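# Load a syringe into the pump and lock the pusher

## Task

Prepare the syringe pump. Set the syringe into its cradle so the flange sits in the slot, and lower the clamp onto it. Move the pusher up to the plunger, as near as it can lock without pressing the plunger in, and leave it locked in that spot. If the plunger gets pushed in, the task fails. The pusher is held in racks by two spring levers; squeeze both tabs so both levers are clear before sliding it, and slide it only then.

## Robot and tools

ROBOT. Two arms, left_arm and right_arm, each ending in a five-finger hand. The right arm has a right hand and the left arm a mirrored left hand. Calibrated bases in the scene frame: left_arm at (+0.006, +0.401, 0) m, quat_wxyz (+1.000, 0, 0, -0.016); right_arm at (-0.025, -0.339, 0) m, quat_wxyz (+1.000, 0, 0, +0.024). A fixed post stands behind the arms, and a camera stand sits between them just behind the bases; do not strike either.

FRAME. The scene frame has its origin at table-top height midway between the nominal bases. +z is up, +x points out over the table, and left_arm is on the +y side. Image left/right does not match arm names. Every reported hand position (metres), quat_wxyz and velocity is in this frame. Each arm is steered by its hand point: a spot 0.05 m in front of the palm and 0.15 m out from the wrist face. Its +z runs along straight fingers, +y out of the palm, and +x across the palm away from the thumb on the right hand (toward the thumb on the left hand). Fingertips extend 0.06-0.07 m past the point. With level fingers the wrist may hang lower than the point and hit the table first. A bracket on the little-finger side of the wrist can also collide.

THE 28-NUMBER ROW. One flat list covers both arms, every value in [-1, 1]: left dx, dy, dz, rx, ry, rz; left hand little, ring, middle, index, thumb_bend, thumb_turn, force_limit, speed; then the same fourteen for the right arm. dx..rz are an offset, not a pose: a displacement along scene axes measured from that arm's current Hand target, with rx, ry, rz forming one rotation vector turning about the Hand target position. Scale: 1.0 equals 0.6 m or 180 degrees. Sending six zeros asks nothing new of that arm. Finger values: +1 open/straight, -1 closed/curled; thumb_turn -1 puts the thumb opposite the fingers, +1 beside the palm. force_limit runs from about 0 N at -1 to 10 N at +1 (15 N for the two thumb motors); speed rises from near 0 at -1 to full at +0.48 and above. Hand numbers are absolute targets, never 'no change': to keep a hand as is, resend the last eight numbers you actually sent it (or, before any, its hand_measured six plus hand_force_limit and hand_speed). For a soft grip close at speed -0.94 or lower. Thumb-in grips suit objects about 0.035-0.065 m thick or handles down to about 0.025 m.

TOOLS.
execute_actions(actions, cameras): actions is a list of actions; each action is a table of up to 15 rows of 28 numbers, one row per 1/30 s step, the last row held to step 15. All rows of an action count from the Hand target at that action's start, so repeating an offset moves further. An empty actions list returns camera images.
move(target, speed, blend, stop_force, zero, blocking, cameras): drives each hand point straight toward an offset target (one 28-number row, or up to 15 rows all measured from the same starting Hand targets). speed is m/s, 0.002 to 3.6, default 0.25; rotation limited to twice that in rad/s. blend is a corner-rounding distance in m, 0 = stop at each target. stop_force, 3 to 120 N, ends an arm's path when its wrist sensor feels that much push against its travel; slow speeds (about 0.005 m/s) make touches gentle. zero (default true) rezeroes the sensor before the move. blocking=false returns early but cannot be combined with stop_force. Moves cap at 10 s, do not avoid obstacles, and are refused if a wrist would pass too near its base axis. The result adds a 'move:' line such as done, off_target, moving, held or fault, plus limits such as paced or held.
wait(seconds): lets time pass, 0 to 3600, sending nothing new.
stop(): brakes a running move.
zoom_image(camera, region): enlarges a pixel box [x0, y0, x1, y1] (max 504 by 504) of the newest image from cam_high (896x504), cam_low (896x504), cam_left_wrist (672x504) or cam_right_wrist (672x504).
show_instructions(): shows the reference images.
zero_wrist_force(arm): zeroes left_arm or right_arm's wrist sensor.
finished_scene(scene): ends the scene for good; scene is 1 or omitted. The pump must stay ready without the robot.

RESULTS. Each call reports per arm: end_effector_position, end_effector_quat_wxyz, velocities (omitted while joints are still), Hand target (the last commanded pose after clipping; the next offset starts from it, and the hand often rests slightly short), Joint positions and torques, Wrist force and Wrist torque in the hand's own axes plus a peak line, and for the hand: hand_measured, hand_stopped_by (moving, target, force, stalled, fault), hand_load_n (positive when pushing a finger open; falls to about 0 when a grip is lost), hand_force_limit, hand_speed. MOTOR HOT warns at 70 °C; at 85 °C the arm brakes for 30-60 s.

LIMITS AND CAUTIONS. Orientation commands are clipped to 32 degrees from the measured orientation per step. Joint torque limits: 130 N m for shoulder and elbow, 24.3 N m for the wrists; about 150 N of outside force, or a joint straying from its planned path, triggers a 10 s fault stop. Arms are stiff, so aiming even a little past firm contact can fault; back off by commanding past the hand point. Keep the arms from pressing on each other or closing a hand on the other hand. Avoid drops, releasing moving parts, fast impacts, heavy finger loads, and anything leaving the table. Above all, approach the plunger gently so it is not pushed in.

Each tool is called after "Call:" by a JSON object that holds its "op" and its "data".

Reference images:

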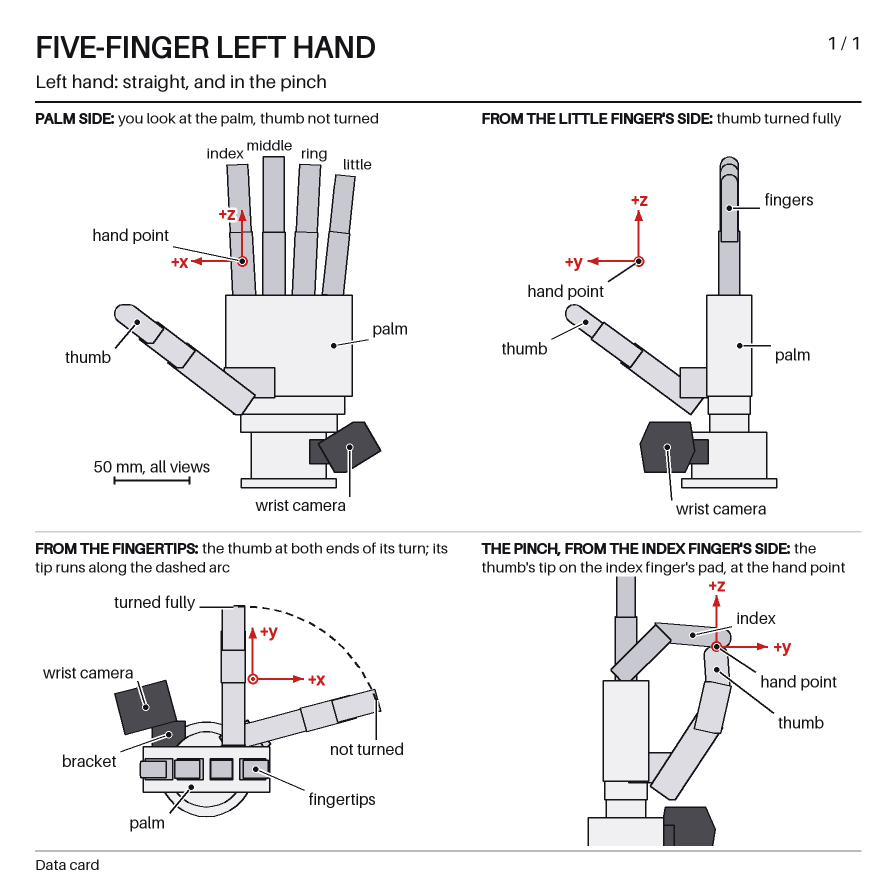

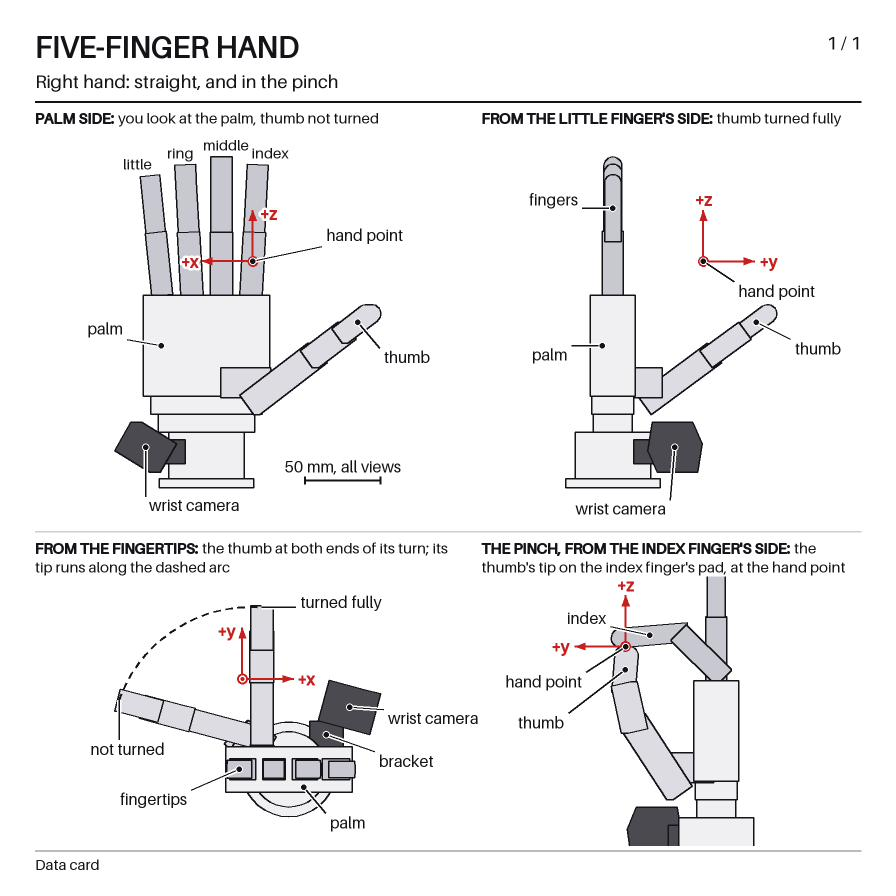

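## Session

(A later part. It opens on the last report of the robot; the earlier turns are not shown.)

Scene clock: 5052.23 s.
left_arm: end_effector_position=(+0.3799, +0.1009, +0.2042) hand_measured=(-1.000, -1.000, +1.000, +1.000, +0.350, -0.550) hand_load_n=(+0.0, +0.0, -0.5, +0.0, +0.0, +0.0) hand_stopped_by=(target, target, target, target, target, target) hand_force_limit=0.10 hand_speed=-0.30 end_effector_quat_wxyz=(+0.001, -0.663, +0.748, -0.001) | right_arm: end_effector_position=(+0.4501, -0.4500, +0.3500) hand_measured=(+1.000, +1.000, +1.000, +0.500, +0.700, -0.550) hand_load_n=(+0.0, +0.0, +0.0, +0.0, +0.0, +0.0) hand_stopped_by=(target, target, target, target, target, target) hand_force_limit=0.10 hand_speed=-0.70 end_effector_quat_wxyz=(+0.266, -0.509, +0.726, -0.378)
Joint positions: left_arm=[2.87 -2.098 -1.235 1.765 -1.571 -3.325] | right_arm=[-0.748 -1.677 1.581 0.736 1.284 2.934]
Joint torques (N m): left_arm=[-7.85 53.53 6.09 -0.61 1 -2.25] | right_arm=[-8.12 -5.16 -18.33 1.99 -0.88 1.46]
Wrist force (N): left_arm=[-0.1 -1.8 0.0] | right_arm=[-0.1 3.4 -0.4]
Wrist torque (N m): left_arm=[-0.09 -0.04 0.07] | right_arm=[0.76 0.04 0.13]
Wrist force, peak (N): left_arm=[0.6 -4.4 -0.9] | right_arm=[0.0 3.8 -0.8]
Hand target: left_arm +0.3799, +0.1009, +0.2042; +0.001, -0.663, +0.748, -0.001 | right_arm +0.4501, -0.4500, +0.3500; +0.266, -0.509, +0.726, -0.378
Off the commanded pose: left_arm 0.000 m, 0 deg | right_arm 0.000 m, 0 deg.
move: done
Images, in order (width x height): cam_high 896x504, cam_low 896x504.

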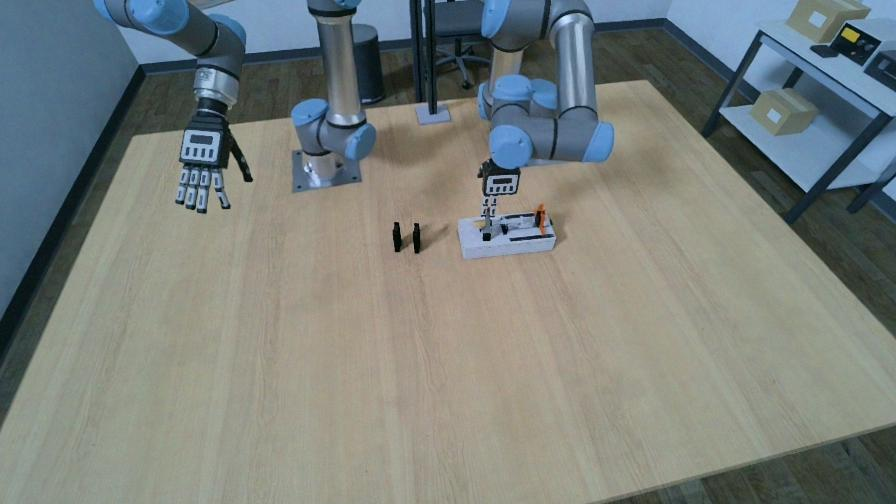

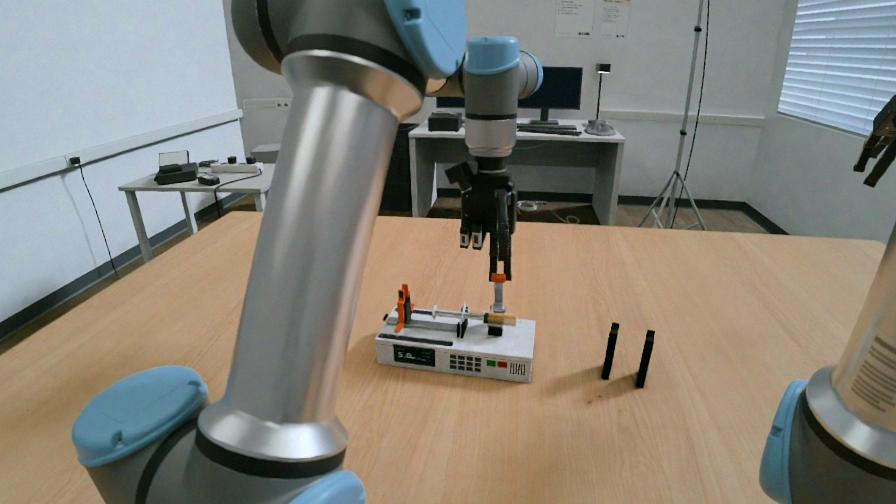

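Call:
{"op": "move", "data": {"target": [[-0.02,0.0028,-0.01,0,0,0,-1,-1,1,1,0.35,-0.55,0.1,-0.3,0,0,0,0,0,0,1,1,1,0.5,0.7,-0.55,0.1,-0.7],[-0.05,0.007,-0.025,0,0,0,-1,-1,1,1,0.35,-0.55,0.1,-0.3,0,0,0,0,0,0,1,1,1,0.5,0.7,-0.55,0.1,-0.7]], "speed": 0.04, "blend": 0.005, "stop_force": 8, "cameras": ["cam_low","cam_high"]}}

Call:
{"op": "zoom_image", "data": {"camera": "cam_low", "region": [450, 200, 550, 340]}}

Call:
{"op": "zoom_image", "data": {"camera": "cam_high", "region": [450, 185, 570, 270]}}

Scene clock: 5085.77 s.
left_arm: end_effector_position=(+0.3499, +0.1051, +0.1892) hand_measured=(-1.000, -1.000, +1.000, +1.000, +0.350, -0.550) hand_load_n=(+0.0, +0.0, +0.0, +0.0, +0.0, +0.0) hand_stopped_by=(target, target, target, target, target, target) hand_force_limit=0.10 hand_speed=-0.30 end_effector_quat_wxyz=(+0.001, -0.663, +0.748, -0.001) | right_arm: end_effector_position=(+0.4501, -0.4500, +0.3500) hand_measured=(+1.000, +1.000, +1.000, +0.500, +0.700, -0.550) hand_load_n=(-0.5, +0.0, +0.0, +0.0, +0.0, +0.0) hand_stopped_by=(target, target, target, target, target, target) hand_force_limit=0.10 hand_speed=-0.70 end_effector_quat_wxyz=(+0.266, -0.509, +0.726, -0.378)
Joint positions: left_arm=[2.859 -2.039 -1.365 1.835 -1.571 -3.335] | right_arm=[-0.748 -1.677 1.581 0.736 1.284 2.934]
Joint torques (N m): left_arm=[-7.96 49.91 6.14 -0.48 1.09 -2.09] | right_arm=[-8.42 -5.39 -17.71 1.82 -1.01 1.48]
Wrist force (N): left_arm=[0.0 -1.9 -0.8] | right_arm=[0.1 3.3 -0.7]
Wrist torque (N m): left_arm=[-0.10 -0.06 0.09] | right_arm=[0.76 0.02 0.14]
Wrist force, peak (N): left_arm=[0.8 -4.3 -1.3] | right_arm=[-0.4 3.8 -0.8]
Hand target: left_arm +0.3499, +0.1051, +0.1892; +0.001, -0.663, +0.748, -0.001 | right_arm +0.4501, -0.4500, +0.3500; +0.266, -0.509, +0.726, -0.378
Off the commanded pose: left_arm 0.000 m, 0 deg | right_arm 0.000 m, 0 deg.
move: done
Images, in order (width x height): cam_high 896x504, cam_low 896x504.

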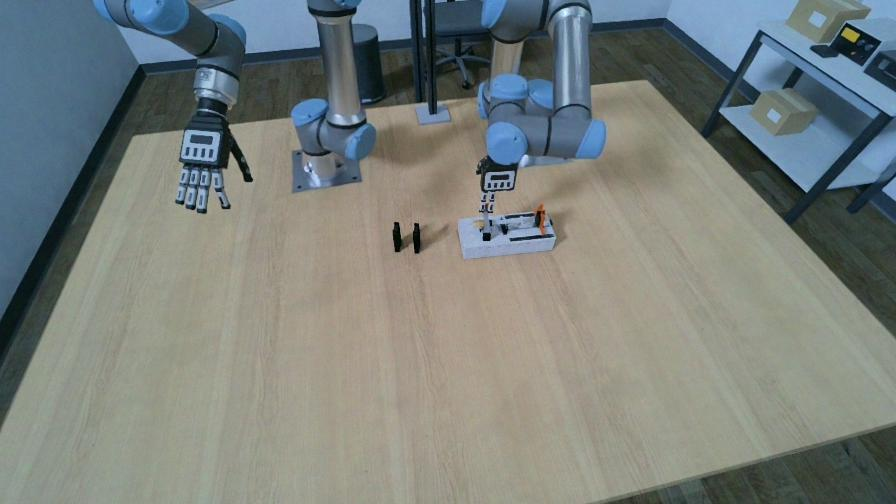

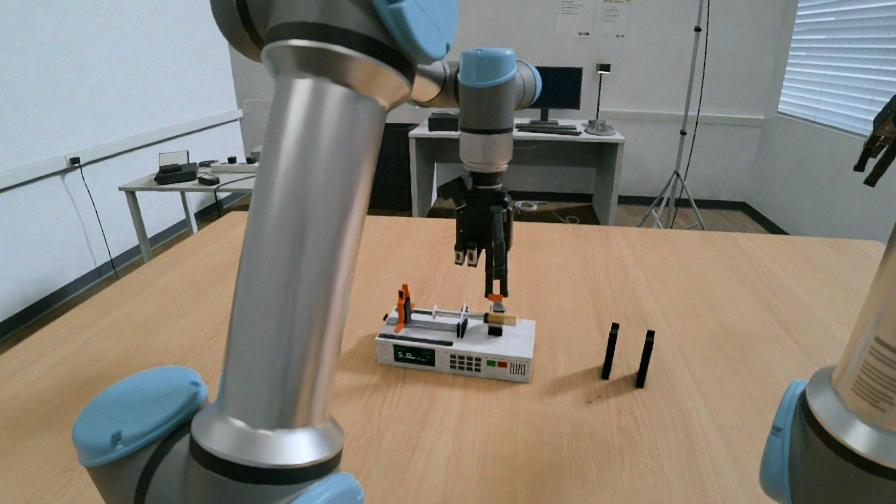

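Scaled by 3.600 from the camera's image (finer frame: 1280x720).

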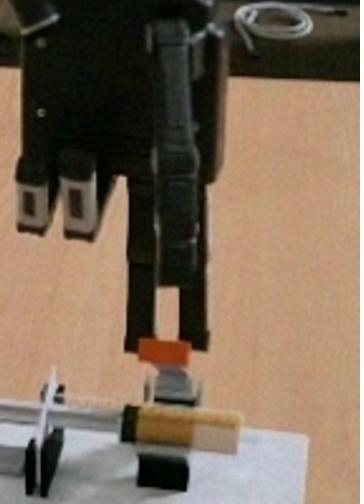

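Scaled by 4.200 from the camera's image (finer frame: 1280x720).

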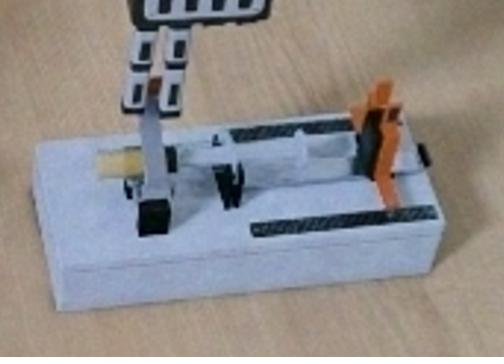

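Call:
{"op": "move", "data": {"target": [[-0.022,0.003,-0.038,0,0,0,-1,-1,1,1,0.35,-0.55,0.1,-0.3,0,0,0,0,0,0,1,1,1,0.5,0.7,-0.55,0.1,-0.7]], "speed": 0.03, "stop_force": 8, "cameras": ["cam_low","cam_high"]}}

Call:
{"op": "zoom_image", "data": {"camera": "cam_low", "region": [450, 230, 550, 350]}}

Call:
{"op": "zoom_image", "data": {"camera": "cam_high", "region": [450, 185, 570, 270]}}

Scene clock: 5099.00 s.
left_arm: end_effector_position=(+0.3367, +0.1069, +0.1664) hand_measured=(-1.000, -1.000, +1.000, +1.000, +0.350, -0.550) hand_load_n=(+0.0, +0.5, +0.0, +0.0, +0.0, +0.0) hand_stopped_by=(target, target, target, target, target, target) hand_force_limit=0.10 hand_speed=-0.30 end_effector_quat_wxyz=(+0.001, -0.663, +0.748, -0.001) | right_arm: end_effector_position=(+0.4501, -0.4500, +0.3500) hand_measured=(+1.000, +1.000, +1.000, +0.500, +0.700, -0.550) hand_load_n=(+0.0, +0.0, +0.0, +0.0, +0.0, +0.0) hand_stopped_by=(target, target, target, target, target, target) hand_force_limit=0.10 hand_speed=-0.70 end_effector_quat_wxyz=(+0.266, -0.509, +0.726, -0.378)
Joint positions: left_arm=[2.854 -2.026 -1.445 1.902 -1.571 -3.341] | right_arm=[-0.748 -1.677 1.581 0.736 1.284 2.934]
Joint torques (N m): left_arm=[-8.92 48.28 5.36 -0.27 1.86 -2.18] | right_arm=[-7.91 -5.41 -18.2 1.88 -0.96 1.38]
Wrist force (N): left_arm=[-3.7 -2.2 -0.7] | right_arm=[-0.1 3.5 -0.5]
Wrist torque (N m): left_arm=[-0.13 -0.04 -0.13] | right_arm=[0.78 0.04 0.13]
Wrist force, peak (N): left_arm=[-3.6 -2.4 -0.8] | right_arm=[-0.2 3.8 -0.4]
Hand target: left_arm +0.3367, +0.1069, +0.1664; +0.001, -0.663, +0.748, -0.001 | right_arm +0.4501, -0.4500, +0.3500; +0.266, -0.509, +0.726, -0.378
Off the commanded pose: left_arm 0.000 m, 0 deg | right_arm 0.000 m, 0 deg.
move: done
Images, in order (width x height): cam_high 896x504, cam_low 896x504.

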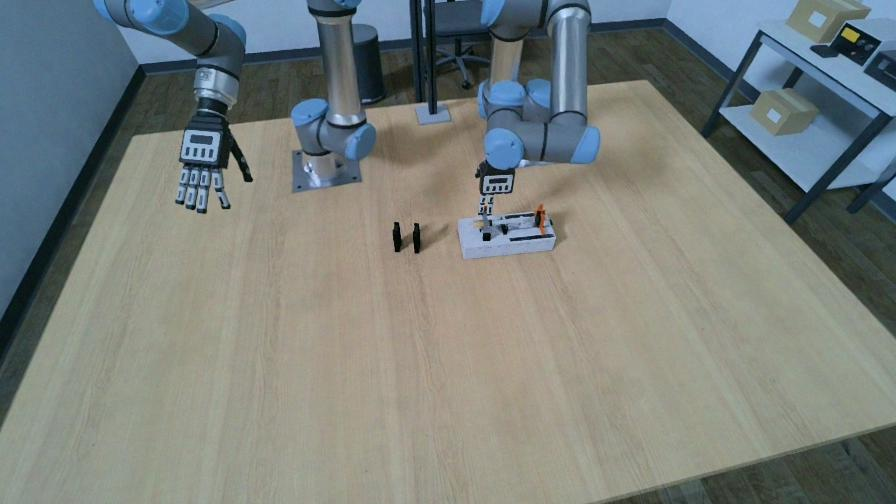

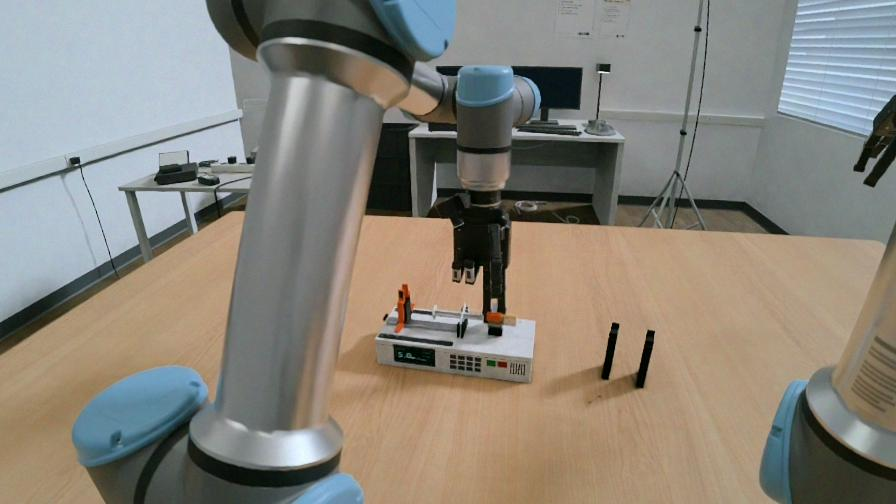

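Scaled by 4.200 from the camera's image (finer frame: 1280x720).

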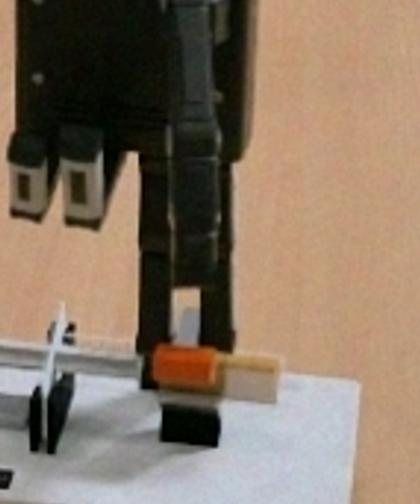

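Scaled by 4.200 from the camera's image (finer frame: 1280x720).

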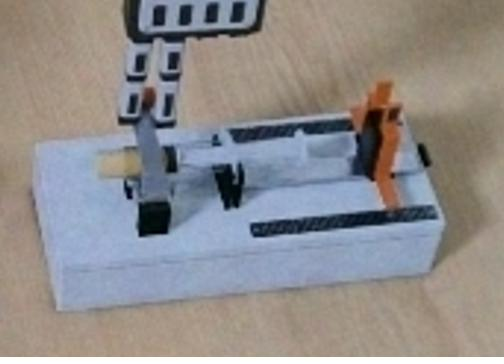

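Call:
{"op": "move", "data": {"target": [[0,0.005,0,0,0,0,-1,-1,1,1,0.35,-0.55,0.1,-0.3,0,0,0,0,0,0,1,1,1,0.5,0.7,-0.55,0.1,-0.7]], "speed": 0.02}}

Scene clock: 5113.90 s.
left_arm: end_effector_position=(+0.3367, +0.1098, +0.1664) hand_measured=(-1.000, -1.000, +1.000, +1.000, +0.350, -0.550) hand_load_n=(+0.0, +0.0, +0.0, +0.0, +0.0, +0.0) hand_stopped_by=(target, target, target, target, target, target) hand_force_limit=0.10 hand_speed=-0.30 end_effector_quat_wxyz=(+0.001, -0.663, +0.748, -0.001) | right_arm: end_effector_position=(+0.4501, -0.4500, +0.3500) hand_measured=(+1.000, +1.000, +1.000, +0.500, +0.700, -0.550) hand_load_n=(+0.0, +0.0, +0.0, +0.0, +0.0, +0.0) hand_stopped_by=(target, target, target, target, target, target) hand_force_limit=0.10 hand_speed=-0.70 end_effector_quat_wxyz=(+0.266, -0.509, +0.726, -0.378)
Joint positions: left_arm=[2.86 -2.022 -1.451 1.904 -1.571 -3.334] | right_arm=[-0.748 -1.677 1.581 0.736 1.284 2.934]
Joint torques (N m): left_arm=[8.37 48.88 4.46 -0.28 -0.12 2.54] | right_arm=[-7.67 -5.78 -17.59 1.82 -0.84 1.47]
Wrist force (N): left_arm=[0.6 -0.7 -0.4] | right_arm=[-0.2 3.4 -0.8]
Wrist torque (N m): left_arm=[-0.07 -0.14 0.02] | right_arm=[0.79 0.06 0.13]
Wrist force, peak (N): left_arm=[-3.9 -2.5 -0.8] | right_arm=[-0.2 3.8 -1.2]
Hand target: left_arm +0.3367, +0.1099, +0.1664; +0.001, -0.663, +0.748, -0.001 | right_arm +0.4501, -0.4500, +0.3500; +0.266, -0.509, +0.726, -0.378
Off the commanded pose: left_arm 0.000 m, 0 deg | right_arm 0.000 m, 0 deg.
move: done

Call:
{"op": "move", "data": {"target": [[0,0,0.06,0,0,0,-1,-1,1,1,0.35,-0.55,0.1,-0.3,0,0,0,0,0,0,1,1,1,0.5,0.7,-0.55,0.1,-0.7]], "speed": 0.04, "cameras": ["cam_low","cam_high","cam_left_wrist"]}}

Call:
{"op": "zoom_image", "data": {"camera": "cam_low", "region": [450, 230, 550, 350]}}

Call:
{"op": "zoom_image", "data": {"camera": "cam_high", "region": [450, 185, 570, 270]}}

Scene clock: 5123.20 s.
left_arm: end_effector_position=(+0.3367, +0.1099, +0.2023) hand_measured=(-1.000, -1.000, +1.000, +1.000, +0.350, -0.550) hand_load_n=(+0.0, +0.0, +0.0, +0.0, +0.0, +0.0) hand_stopped_by=(target, target, target, target, target, target) hand_force_limit=0.10 hand_speed=-0.30 end_effector_quat_wxyz=(+0.001, -0.663, +0.748, -0.001) | right_arm: end_effector_position=(+0.4501, -0.4500, +0.3500) hand_measured=(+1.000, +1.000, +1.000, +0.500, +0.700, -0.550) hand_load_n=(+0.0, +0.0, +0.0, +0.0, +0.0, +0.0) hand_stopped_by=(target, target, target, target, target, target) hand_force_limit=0.10 hand_speed=-0.70 end_effector_quat_wxyz=(+0.266, -0.509, +0.726, -0.378)
Joint positions: left_arm=[2.86 -1.998 -1.391 1.821 -1.571 -3.334] | right_arm=[-0.748 -1.677 1.581 0.736 1.284 2.934]
Joint torques (N m): left_arm=[7.85 49.15 29.41 -4.18 1.15 2.26] | right_arm=[-7.95 -5.48 -17.36 1.78 -0.98 1.37]
Wrist force (N): left_arm=[0.2 -0.9 0.1] | right_arm=[-0.2 3.3 -0.5]
Wrist torque (N m): left_arm=[-0.15 -0.09 0.00] | right_arm=[0.76 0.05 0.13]
Wrist force, peak (N): left_arm=[0.8 -1.0 -0.5] | right_arm=[-0.1 3.9 -0.7]
Hand target: left_arm +0.3367, +0.1099, +0.2024; +0.001, -0.663, +0.748, -0.001 | right_arm +0.4501, -0.4500, +0.3500; +0.266, -0.509, +0.726, -0.378
Off the commanded pose: left_arm 0.000 m, 0 deg | right_arm 0.000 m, 0 deg.
move: done
Images, in order (width x height): cam_high 896x504, cam_low 896x504, cam_left_wrist 672x504.

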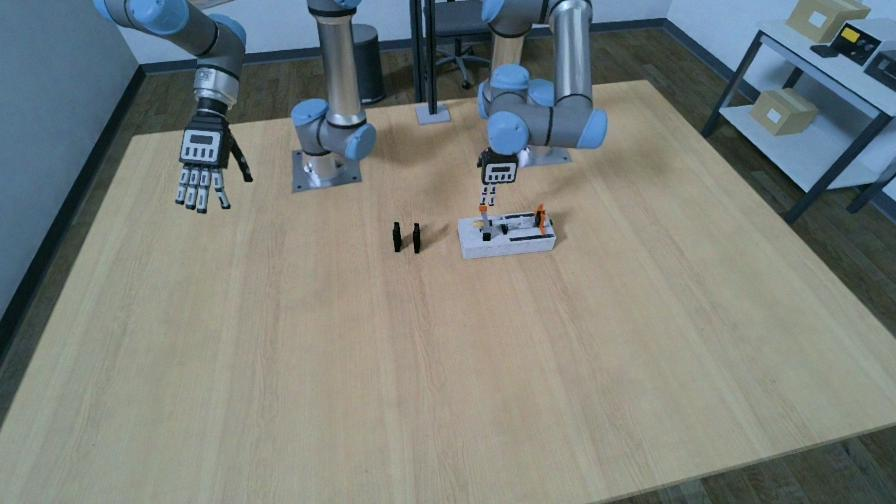

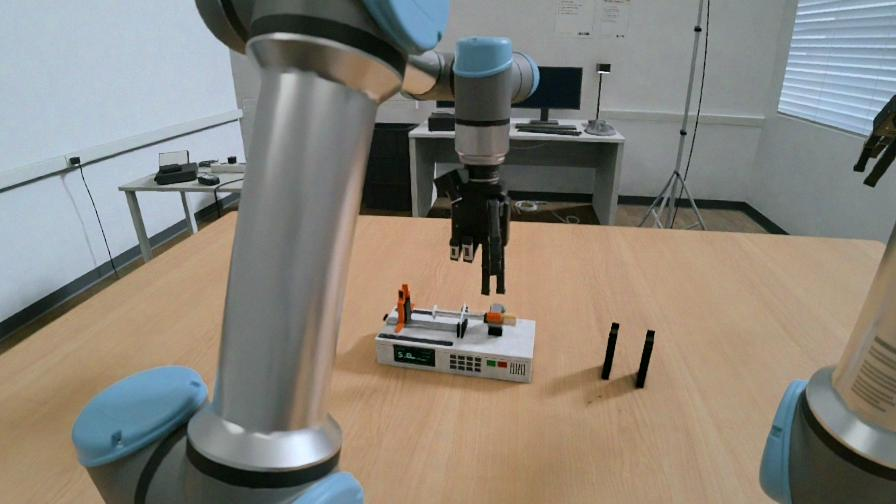

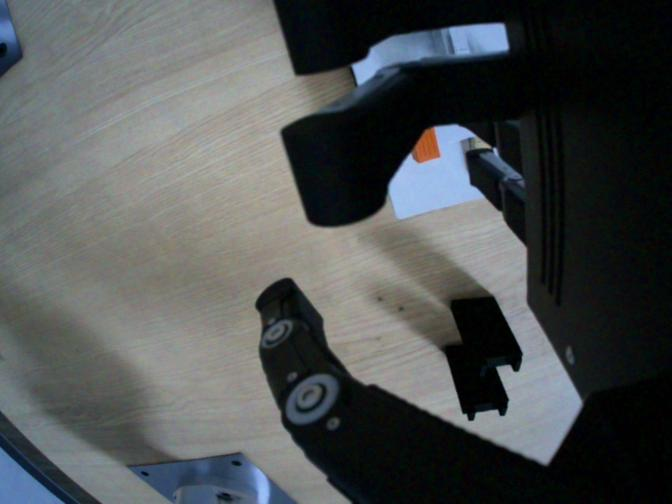

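Scaled by 4.200 from the camera's image (finer frame: 1280x720).

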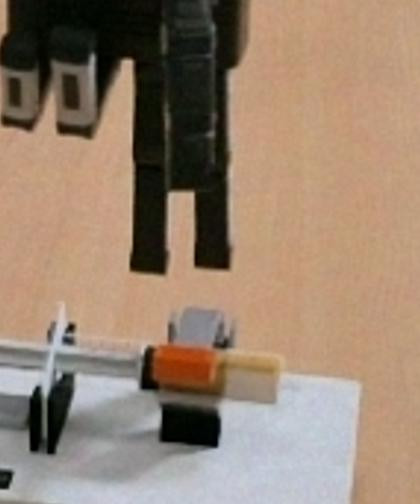

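Scaled by 4.200 from the camera's image (finer frame: 1280x720).

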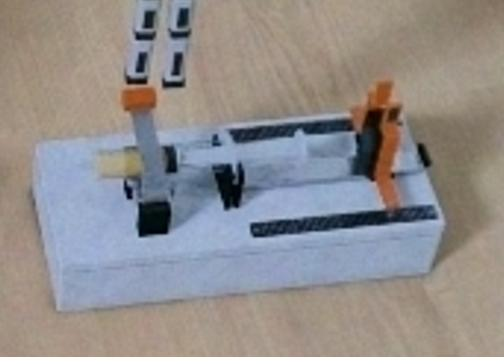

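Call:
{"op": "move", "data": {"target": [[-0.027,0.0053,0,0,0,0,-1,-1,-1,1,0.35,-0.55,0.1,-0.3,0,0,0,0,0,0,1,1,1,0.5,0.7,-0.55,0.1,-0.7]], "speed": 0.05}}

Call:
{"op": "move", "data": {"target": [[0,0,-0.05,0,0,0,-1,-1,-1,1,0.35,-0.55,0.1,-0.3,0,0,0,0,0,0,1,1,1,0.5,0.7,-0.55,0.1,-0.7]], "speed": 0.02, "stop_force": 4, "cameras": ["cam_low","cam_high"]}}

Call:
{"op": "zoom_image", "data": {"camera": "cam_low", "region": [450, 230, 550, 350]}}

Call:
{"op": "zoom_image", "data": {"camera": "cam_high", "region": [450, 185, 570, 270]}}

Scene clock: 5163.77 s.
left_arm: end_effector_position=(+0.3205, +0.1131, +0.2024) hand_measured=(-1.000, -1.000, -1.000, +1.000, +0.350, -0.550) hand_load_n=(+0.0, +0.0, +0.0, +0.0, +0.0, +0.0) hand_stopped_by=(target, target, target, target, target, target) hand_force_limit=0.10 hand_speed=-0.30 end_effector_quat_wxyz=(+0.001, -0.663, +0.748, -0.001) | right_arm: end_effector_position=(+0.4501, -0.4500, +0.3500) hand_measured=(+1.000, +1.000, +1.000, +0.500, +0.700, -0.550) hand_load_n=(+0.5, +0.0, +0.0, +0.0, +0.0, +0.0) hand_stopped_by=(target, target, target, target, target, target) hand_force_limit=0.10 hand_speed=-0.70 end_effector_quat_wxyz=(+0.266, -0.509, +0.726, -0.378)
Joint positions: left_arm=[2.856 -1.961 -1.444 1.837 -1.571 -3.339] | right_arm=[-0.748 -1.677 1.581 0.736 1.284 2.934]
Joint torques (N m): left_arm=[-7.2 46.13 5.84 -0.11 1.02 -2.23] | right_arm=[-7.69 -5.36 -17.82 1.78 -0.83 1.45]
Wrist force (N): left_arm=[0.0 -0.6 0.2] | right_arm=[-0.1 3.4 -0.5]
Wrist torque (N m): left_arm=[-0.10 -0.06 0.06] | right_arm=[0.77 0.03 0.12]
Wrist force, peak (N): left_arm=[0.1 -1.3 0.1] | right_arm=[-0.2 3.9 -0.6]
Hand target: left_arm +0.3205, +0.1131, +0.2024; +0.001, -0.663, +0.748, -0.001 | right_arm +0.4501, -0.4500, +0.3500; +0.266, -0.509, +0.726, -0.378
Off the commanded pose: left_arm 0.000 m, 0 deg | right_arm 0.000 m, 0 deg.
move: done

Scene clock: 5166.13 s.
left_arm: end_effector_position=(+0.3205, +0.1131, +0.1724) hand_measured=(-1.000, -1.000, -1.000, +1.000, +0.350, -0.550) hand_load_n=(+0.0, +0.0, +0.0, +0.0, -0.5, +0.0) hand_stopped_by=(target, target, target, target, target, target) hand_force_limit=0.10 hand_speed=-0.30 end_effector_quat_wxyz=(+0.001, -0.663, +0.748, -0.001) | right_arm: end_effector_position=(+0.4501, -0.4500, +0.3500) hand_measured=(+1.000, +1.000, +1.000, +0.500, +0.700, -0.550) hand_load_n=(+0.0, +0.0, +0.0, +0.0, +0.0, +0.0) hand_stopped_by=(target, target, target, target, target, target) hand_force_limit=0.10 hand_speed=-0.70 end_effector_quat_wxyz=(+0.266, -0.509, +0.726, -0.378)
Joint positions: left_arm=[2.856 -1.982 -1.494 1.907 -1.571 -3.339] | right_arm=[-0.748 -1.677 1.581 0.736 1.284 2.934]
Joint torques (N m): left_arm=[-6.27 24.22 6.14 -0.26 -0.16 -2.32] | right_arm=[-8.2 -5.81 -17.5 1.76 -0.87 1.33]
Wrist force (N): left_arm=[0.8 -0.6 -1.0] | right_arm=[-0.3 3.6 -0.4]
Wrist torque (N m): left_arm=[-0.03 -0.16 0.11] | right_arm=[0.80 0.07 0.13]
Wrist force, peak (N): left_arm=[0.6 -0.8 -1.1] | right_arm=[0.0 4.1 -0.7]
Hand target: left_arm +0.3205, +0.1131, +0.1724; +0.001, -0.663, +0.748, -0.001 | right_arm +0.4501, -0.4500, +0.3500; +0.266, -0.509, +0.726, -0.378
Off the commanded pose: left_arm 0.000 m, 0 deg | right_arm 0.000 m, 0 deg.
move: done
Images, in order (width x height): cam_high 896x504, cam_low 896x504.

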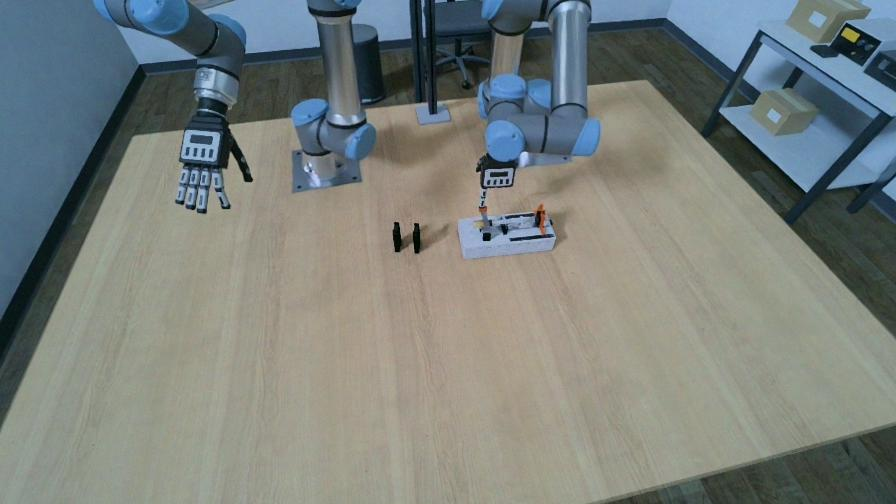

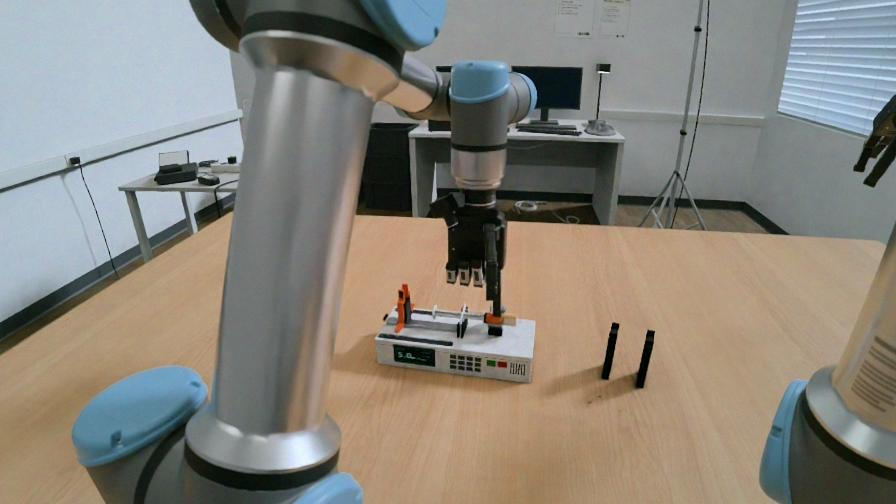

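Scaled by 4.200 from the camera's image (finer frame: 1280x720).

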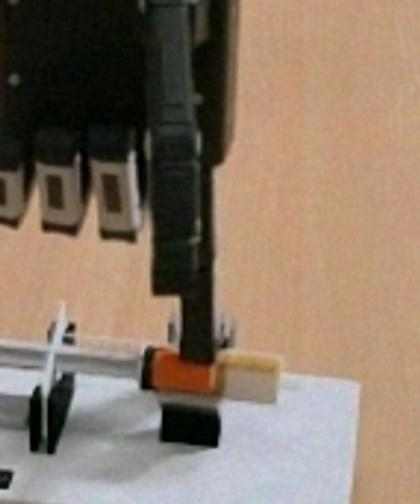

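Scaled by 4.200 from the camera's image (finer frame: 1280x720).

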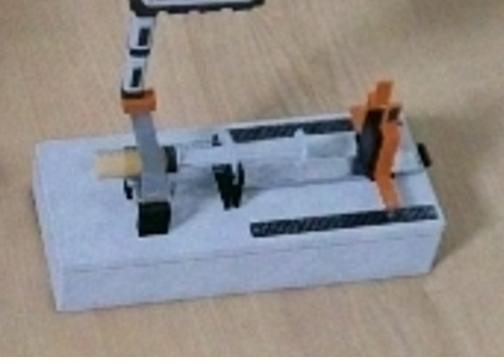

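Call:
{"op": "move", "data": {"target": [[0,0,0.005,0,0,0,-1,-1,-1,1,0.35,-0.55,0.1,-0.3,0,0,0,0,0,0,1,1,1,0.5,0.7,-0.55,0.1,-0.7],[0,0.007,0.005,0,0,0,-1,-1,-1,1,0.35,-0.55,0.1,-0.3,0,0,0,0,0,0,1,1,1,0.5,0.7,-0.55,0.1,-0.7]], "speed": 0.03}}

Call:
{"op": "move", "data": {"target": [[-0.003,0,-0.025,0,0,0,-1,-1,-1,1,0.35,-0.55,0.1,-0.3,0,0,0,0,0,0,1,1,1,0.5,0.7,-0.55,0.1,-0.7]], "speed": 0.02, "stop_force": 4, "cameras": ["cam_low","cam_high"]}}

Call:
{"op": "zoom_image", "data": {"camera": "cam_low", "region": [450, 230, 550, 350]}}

Call:
{"op": "zoom_image", "data": {"camera": "cam_high", "region": [450, 185, 570, 270]}}

Scene clock: 5181.60 s.
left_arm: end_effector_position=(+0.3205, +0.1172, +0.1754) hand_measured=(-1.000, -1.000, -1.000, +1.000, +0.350, -0.550) hand_load_n=(+0.0, +0.0, +0.0, +0.0, +0.0, +0.0) hand_stopped_by=(target, target, target, target, target, target) hand_force_limit=0.10 hand_speed=-0.30 end_effector_quat_wxyz=(+0.001, -0.663, +0.748, -0.001) | right_arm: end_effector_position=(+0.4501, -0.4500, +0.3500) hand_measured=(+1.000, +1.000, +1.000, +0.500, +0.700, -0.550) hand_load_n=(+0.0, +0.0, +0.0, +0.0, +0.0, +0.0) hand_stopped_by=(target, target, target, target, target, target) hand_force_limit=0.10 hand_speed=-0.70 end_effector_quat_wxyz=(+0.266, -0.509, +0.726, -0.378)
Joint positions: left_arm=[2.865 -1.974 -1.497 1.903 -1.571 -3.33] | right_arm=[-0.748 -1.677 1.581 0.736 1.284 2.934]
Joint torques (N m): left_arm=[8.38 46.65 6.23 -0.23 -0.1 2.17] | right_arm=[-8.12 -5.9 -17.38 1.77 -0.86 1.27]
Wrist force (N): left_arm=[0.0 -0.5 0.0] | right_arm=[0.0 3.5 -0.5]
Wrist torque (N m): left_arm=[-0.09 -0.08 -0.02] | right_arm=[0.79 0.03 0.14]
Wrist force, peak (N): left_arm=[1.0 -0.8 -1.0] | right_arm=[0.2 3.8 -0.8]
Hand target: left_arm +0.3205, +0.1173, +0.1754; +0.001, -0.663, +0.748, -0.001 | right_arm +0.4501, -0.4500, +0.3500; +0.266, -0.509, +0.726, -0.378
Off the commanded pose: left_arm 0.000 m, 0 deg | right_arm 0.000 m, 0 deg.
move: done

Scene clock: 5183.33 s.
left_arm: end_effector_position=(+0.3193, +0.1173, +0.1649) hand_measured=(-1.000, -1.000, -1.000, +1.000, +0.350, -0.550) hand_load_n=(+0.5, +0.0, +0.0, +0.0, +0.0, +0.0) hand_stopped_by=(target, target, target, target, target, target) hand_force_limit=0.10 hand_speed=-0.30 end_effector_quat_wxyz=(+0.001, -0.663, +0.748, -0.001) | right_arm: end_effector_position=(+0.4501, -0.4500, +0.3500) hand_measured=(+1.000, +1.000, +1.000, +0.500, +0.700, -0.550) hand_load_n=(+0.0, +0.0, +0.0, +0.0, +0.0, +0.0) hand_stopped_by=(target, target, target, target, target, target) hand_force_limit=0.10 hand_speed=-0.70 end_effector_quat_wxyz=(+0.266, -0.509, +0.726, -0.378)
Joint positions: left_arm=[2.864 -1.98 -1.517 1.929 -1.571 -3.331] | right_arm=[-0.748 -1.677 1.581 0.736 1.284 2.934]
Joint torques (N m): left_arm=[8 45.81 27.69 -4.03 0.56 2.12] | right_arm=[-8.39 -5.8 -17.22 1.77 -0.76 1.3]
Wrist force (N): left_arm=[-1.2 -0.8 -3.6] | right_arm=[-0.1 3.7 -0.7]
Wrist torque (N m): left_arm=[0.10 -0.02 -0.03] | right_arm=[0.83 0.05 0.14]
Wrist force, peak (N): left_arm=[-0.2 -1.1 -17.4] | right_arm=[-0.1 3.8 -0.4]
Hand target: left_arm +0.3193, +0.1173, +0.1649; +0.001, -0.663, +0.748, -0.001 (not the last commanded pose) | right_arm +0.4501, -0.4500, +0.3500; +0.266, -0.509, +0.726, -0.378
Off the commanded pose: left_arm 0.005 m, 0 deg | right_arm 0.000 m, 0 deg.
move: contact (left_arm)
Images, in order (width x height): cam_high 896x504, cam_low 896x504.

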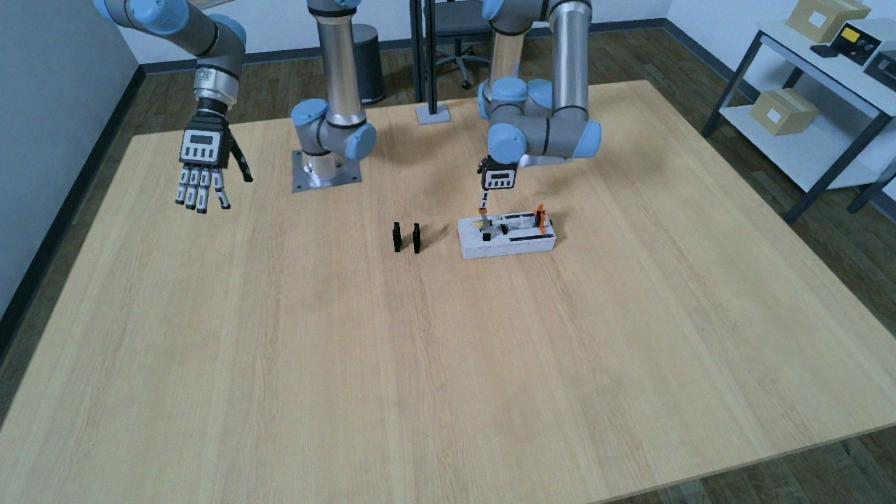

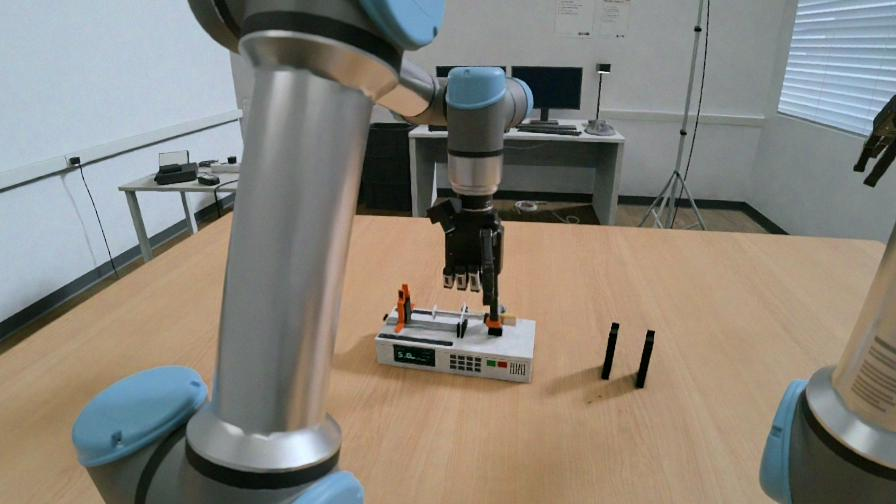

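Scaled by 4.200 from the camera's image (finer frame: 1280x720).

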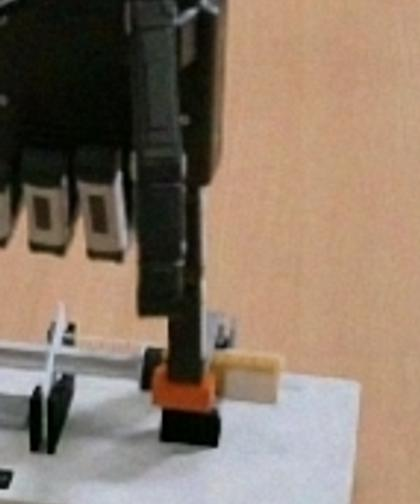

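Scaled by 4.200 from the camera's image (finer frame: 1280x720).

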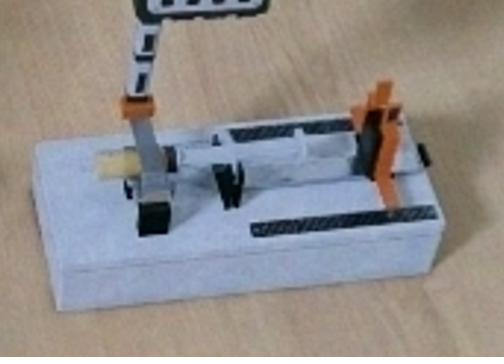

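Call:
{"op": "move", "data": {"target": [[0,0,0.08,0,0,0,-1,-1,-1,1,0.35,-0.55,0.1,-0.3,0,0,0,0,0,0,1,1,1,0.5,0.7,-0.55,0.1,-0.7],[-0.08,0.03,0.14,0,0,0,-1,-1,-1,1,0.35,-0.55,0.1,-0.3,0,0,0,0,0,0,1,1,1,0.5,0.7,-0.55,0.1,-0.7]], "speed": 0.08, "blend": 0.01, "cameras": ["cam_low","cam_high","cam_left_wrist"]}}

Call:
{"op": "zoom_image", "data": {"camera": "cam_low", "region": [380, 270, 550, 390]}}

Call:
{"op": "zoom_image", "data": {"camera": "cam_high", "region": [450, 195, 570, 270]}}

Scene clock: 5195.03 s.
left_arm: end_effector_position=(+0.2713, +0.1353, +0.2489) hand_measured=(-1.000, -1.000, -1.000, +1.000, +0.350, -0.550) hand_load_n=(+0.5, +0.0, +0.0, +0.0, +0.0, +0.0) hand_stopped_by=(target, target, target, target, target, target) hand_force_limit=0.10 hand_speed=-0.30 end_effector_quat_wxyz=(+0.001, -0.663, +0.748, -0.001) | right_arm: end_effector_position=(+0.4501, -0.4500, +0.3500) hand_measured=(+1.000, +1.000, +1.000, +0.500, +0.700, -0.550) hand_load_n=(+0.0, +0.0, +0.0, +0.0, +0.0, +0.0) hand_stopped_by=(target, target, target, target, target, target) hand_force_limit=0.10 hand_speed=-0.70 end_effector_quat_wxyz=(+0.266, -0.509, +0.726, -0.378)
Joint positions: left_arm=[2.871 -1.808 -1.527 1.767 -1.571 -3.324] | right_arm=[-0.748 -1.677 1.581 0.736 1.284 2.934]
Joint torques (N m): left_arm=[8.81 41.08 7.83 -4.4 0.75 2.22] | right_arm=[-8.1 -5.82 -17.12 1.8 -0.81 1.28]
Wrist force (N): left_arm=[-0.5 -0.7 -0.4] | right_arm=[0.3 3.3 -0.7]
Wrist torque (N m): left_arm=[-0.09 0.01 -0.03] | right_arm=[0.78 -0.01 0.15]
Wrist force, peak (N): left_arm=[-1.4 -0.7 -3.7] | right_arm=[-0.2 3.9 -0.6]
Hand target: left_arm +0.2713, +0.1353, +0.2489; +0.001, -0.663, +0.748, -0.001 | right_arm +0.4501, -0.4500, +0.3500; +0.266, -0.509, +0.726, -0.378
Off the commanded pose: left_arm 0.000 m, 0 deg | right_arm 0.000 m, 0 deg.
move: done
Images, in order (width x height): cam_high 896x504, cam_low 896x504, cam_left_wrist 672x504.

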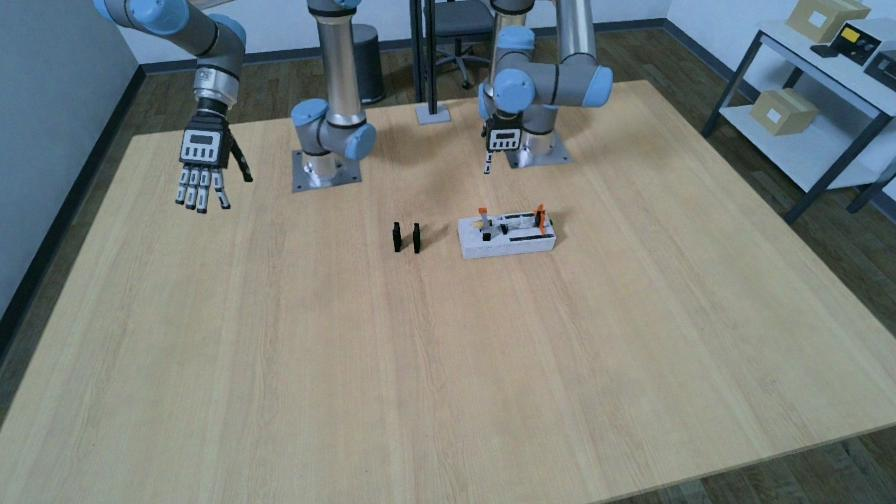

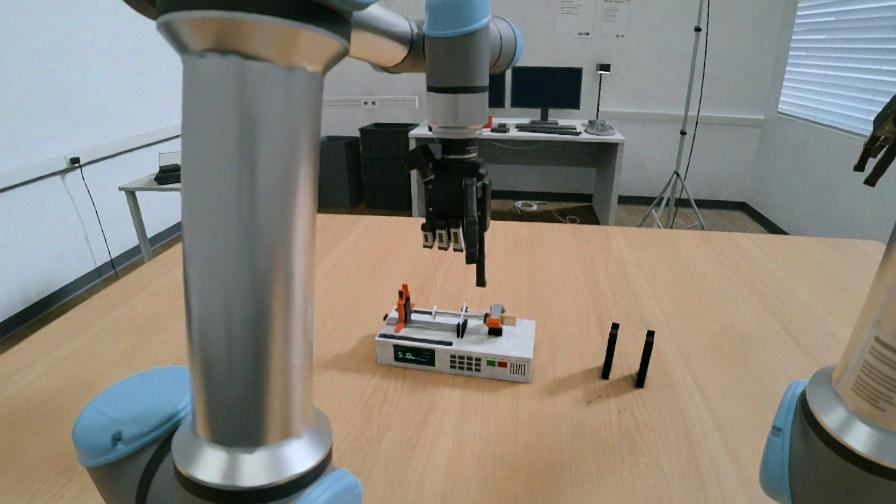

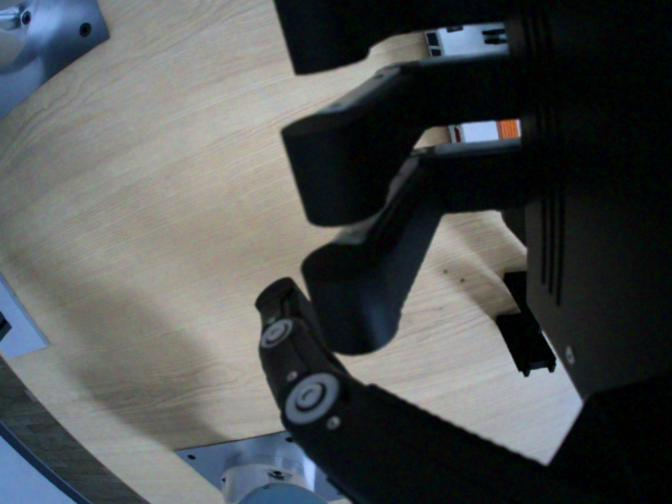

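Scaled by 2.965 from the camera's image (finer frame: 1280x720).

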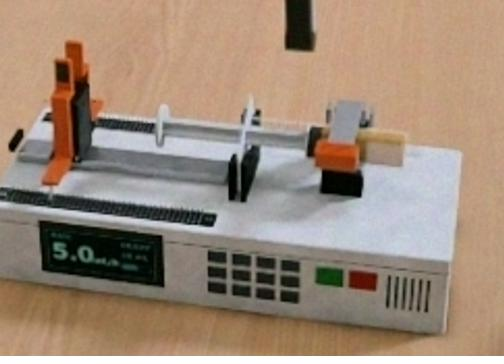

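Scaled by 4.200 from the camera's image (finer frame: 1280x720).

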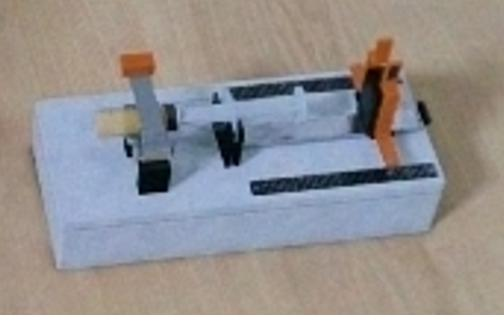

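Call:
{"op": "zoom_image", "data": {"camera": "cam_low", "region": [378, 275, 448, 345]}}

Call:
{"op": "zoom_image", "data": {"camera": "cam_high", "region": [515, 195, 565, 245]}}

Scaled by 7.200 from the camera's image (finer frame: 1280x720).

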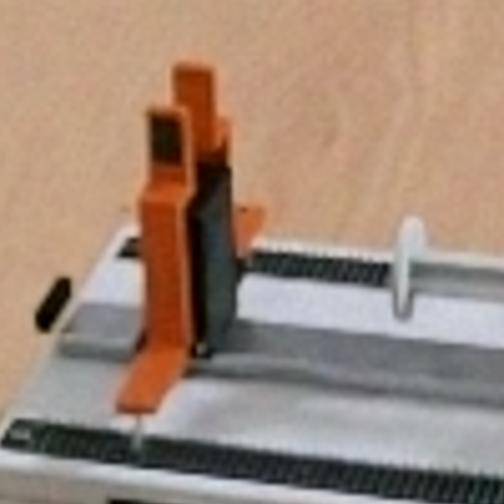

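Scaled by 10.080 from the camera's image (finer frame: 1280x720).

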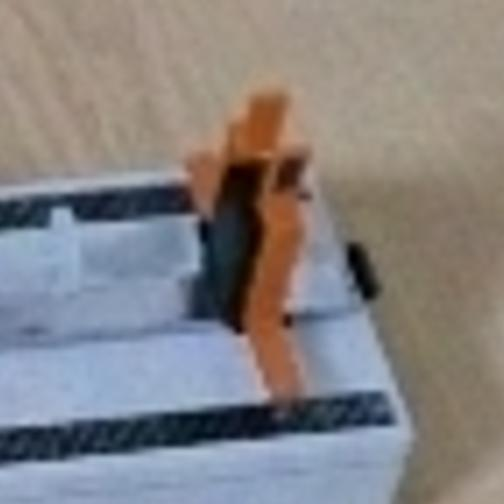

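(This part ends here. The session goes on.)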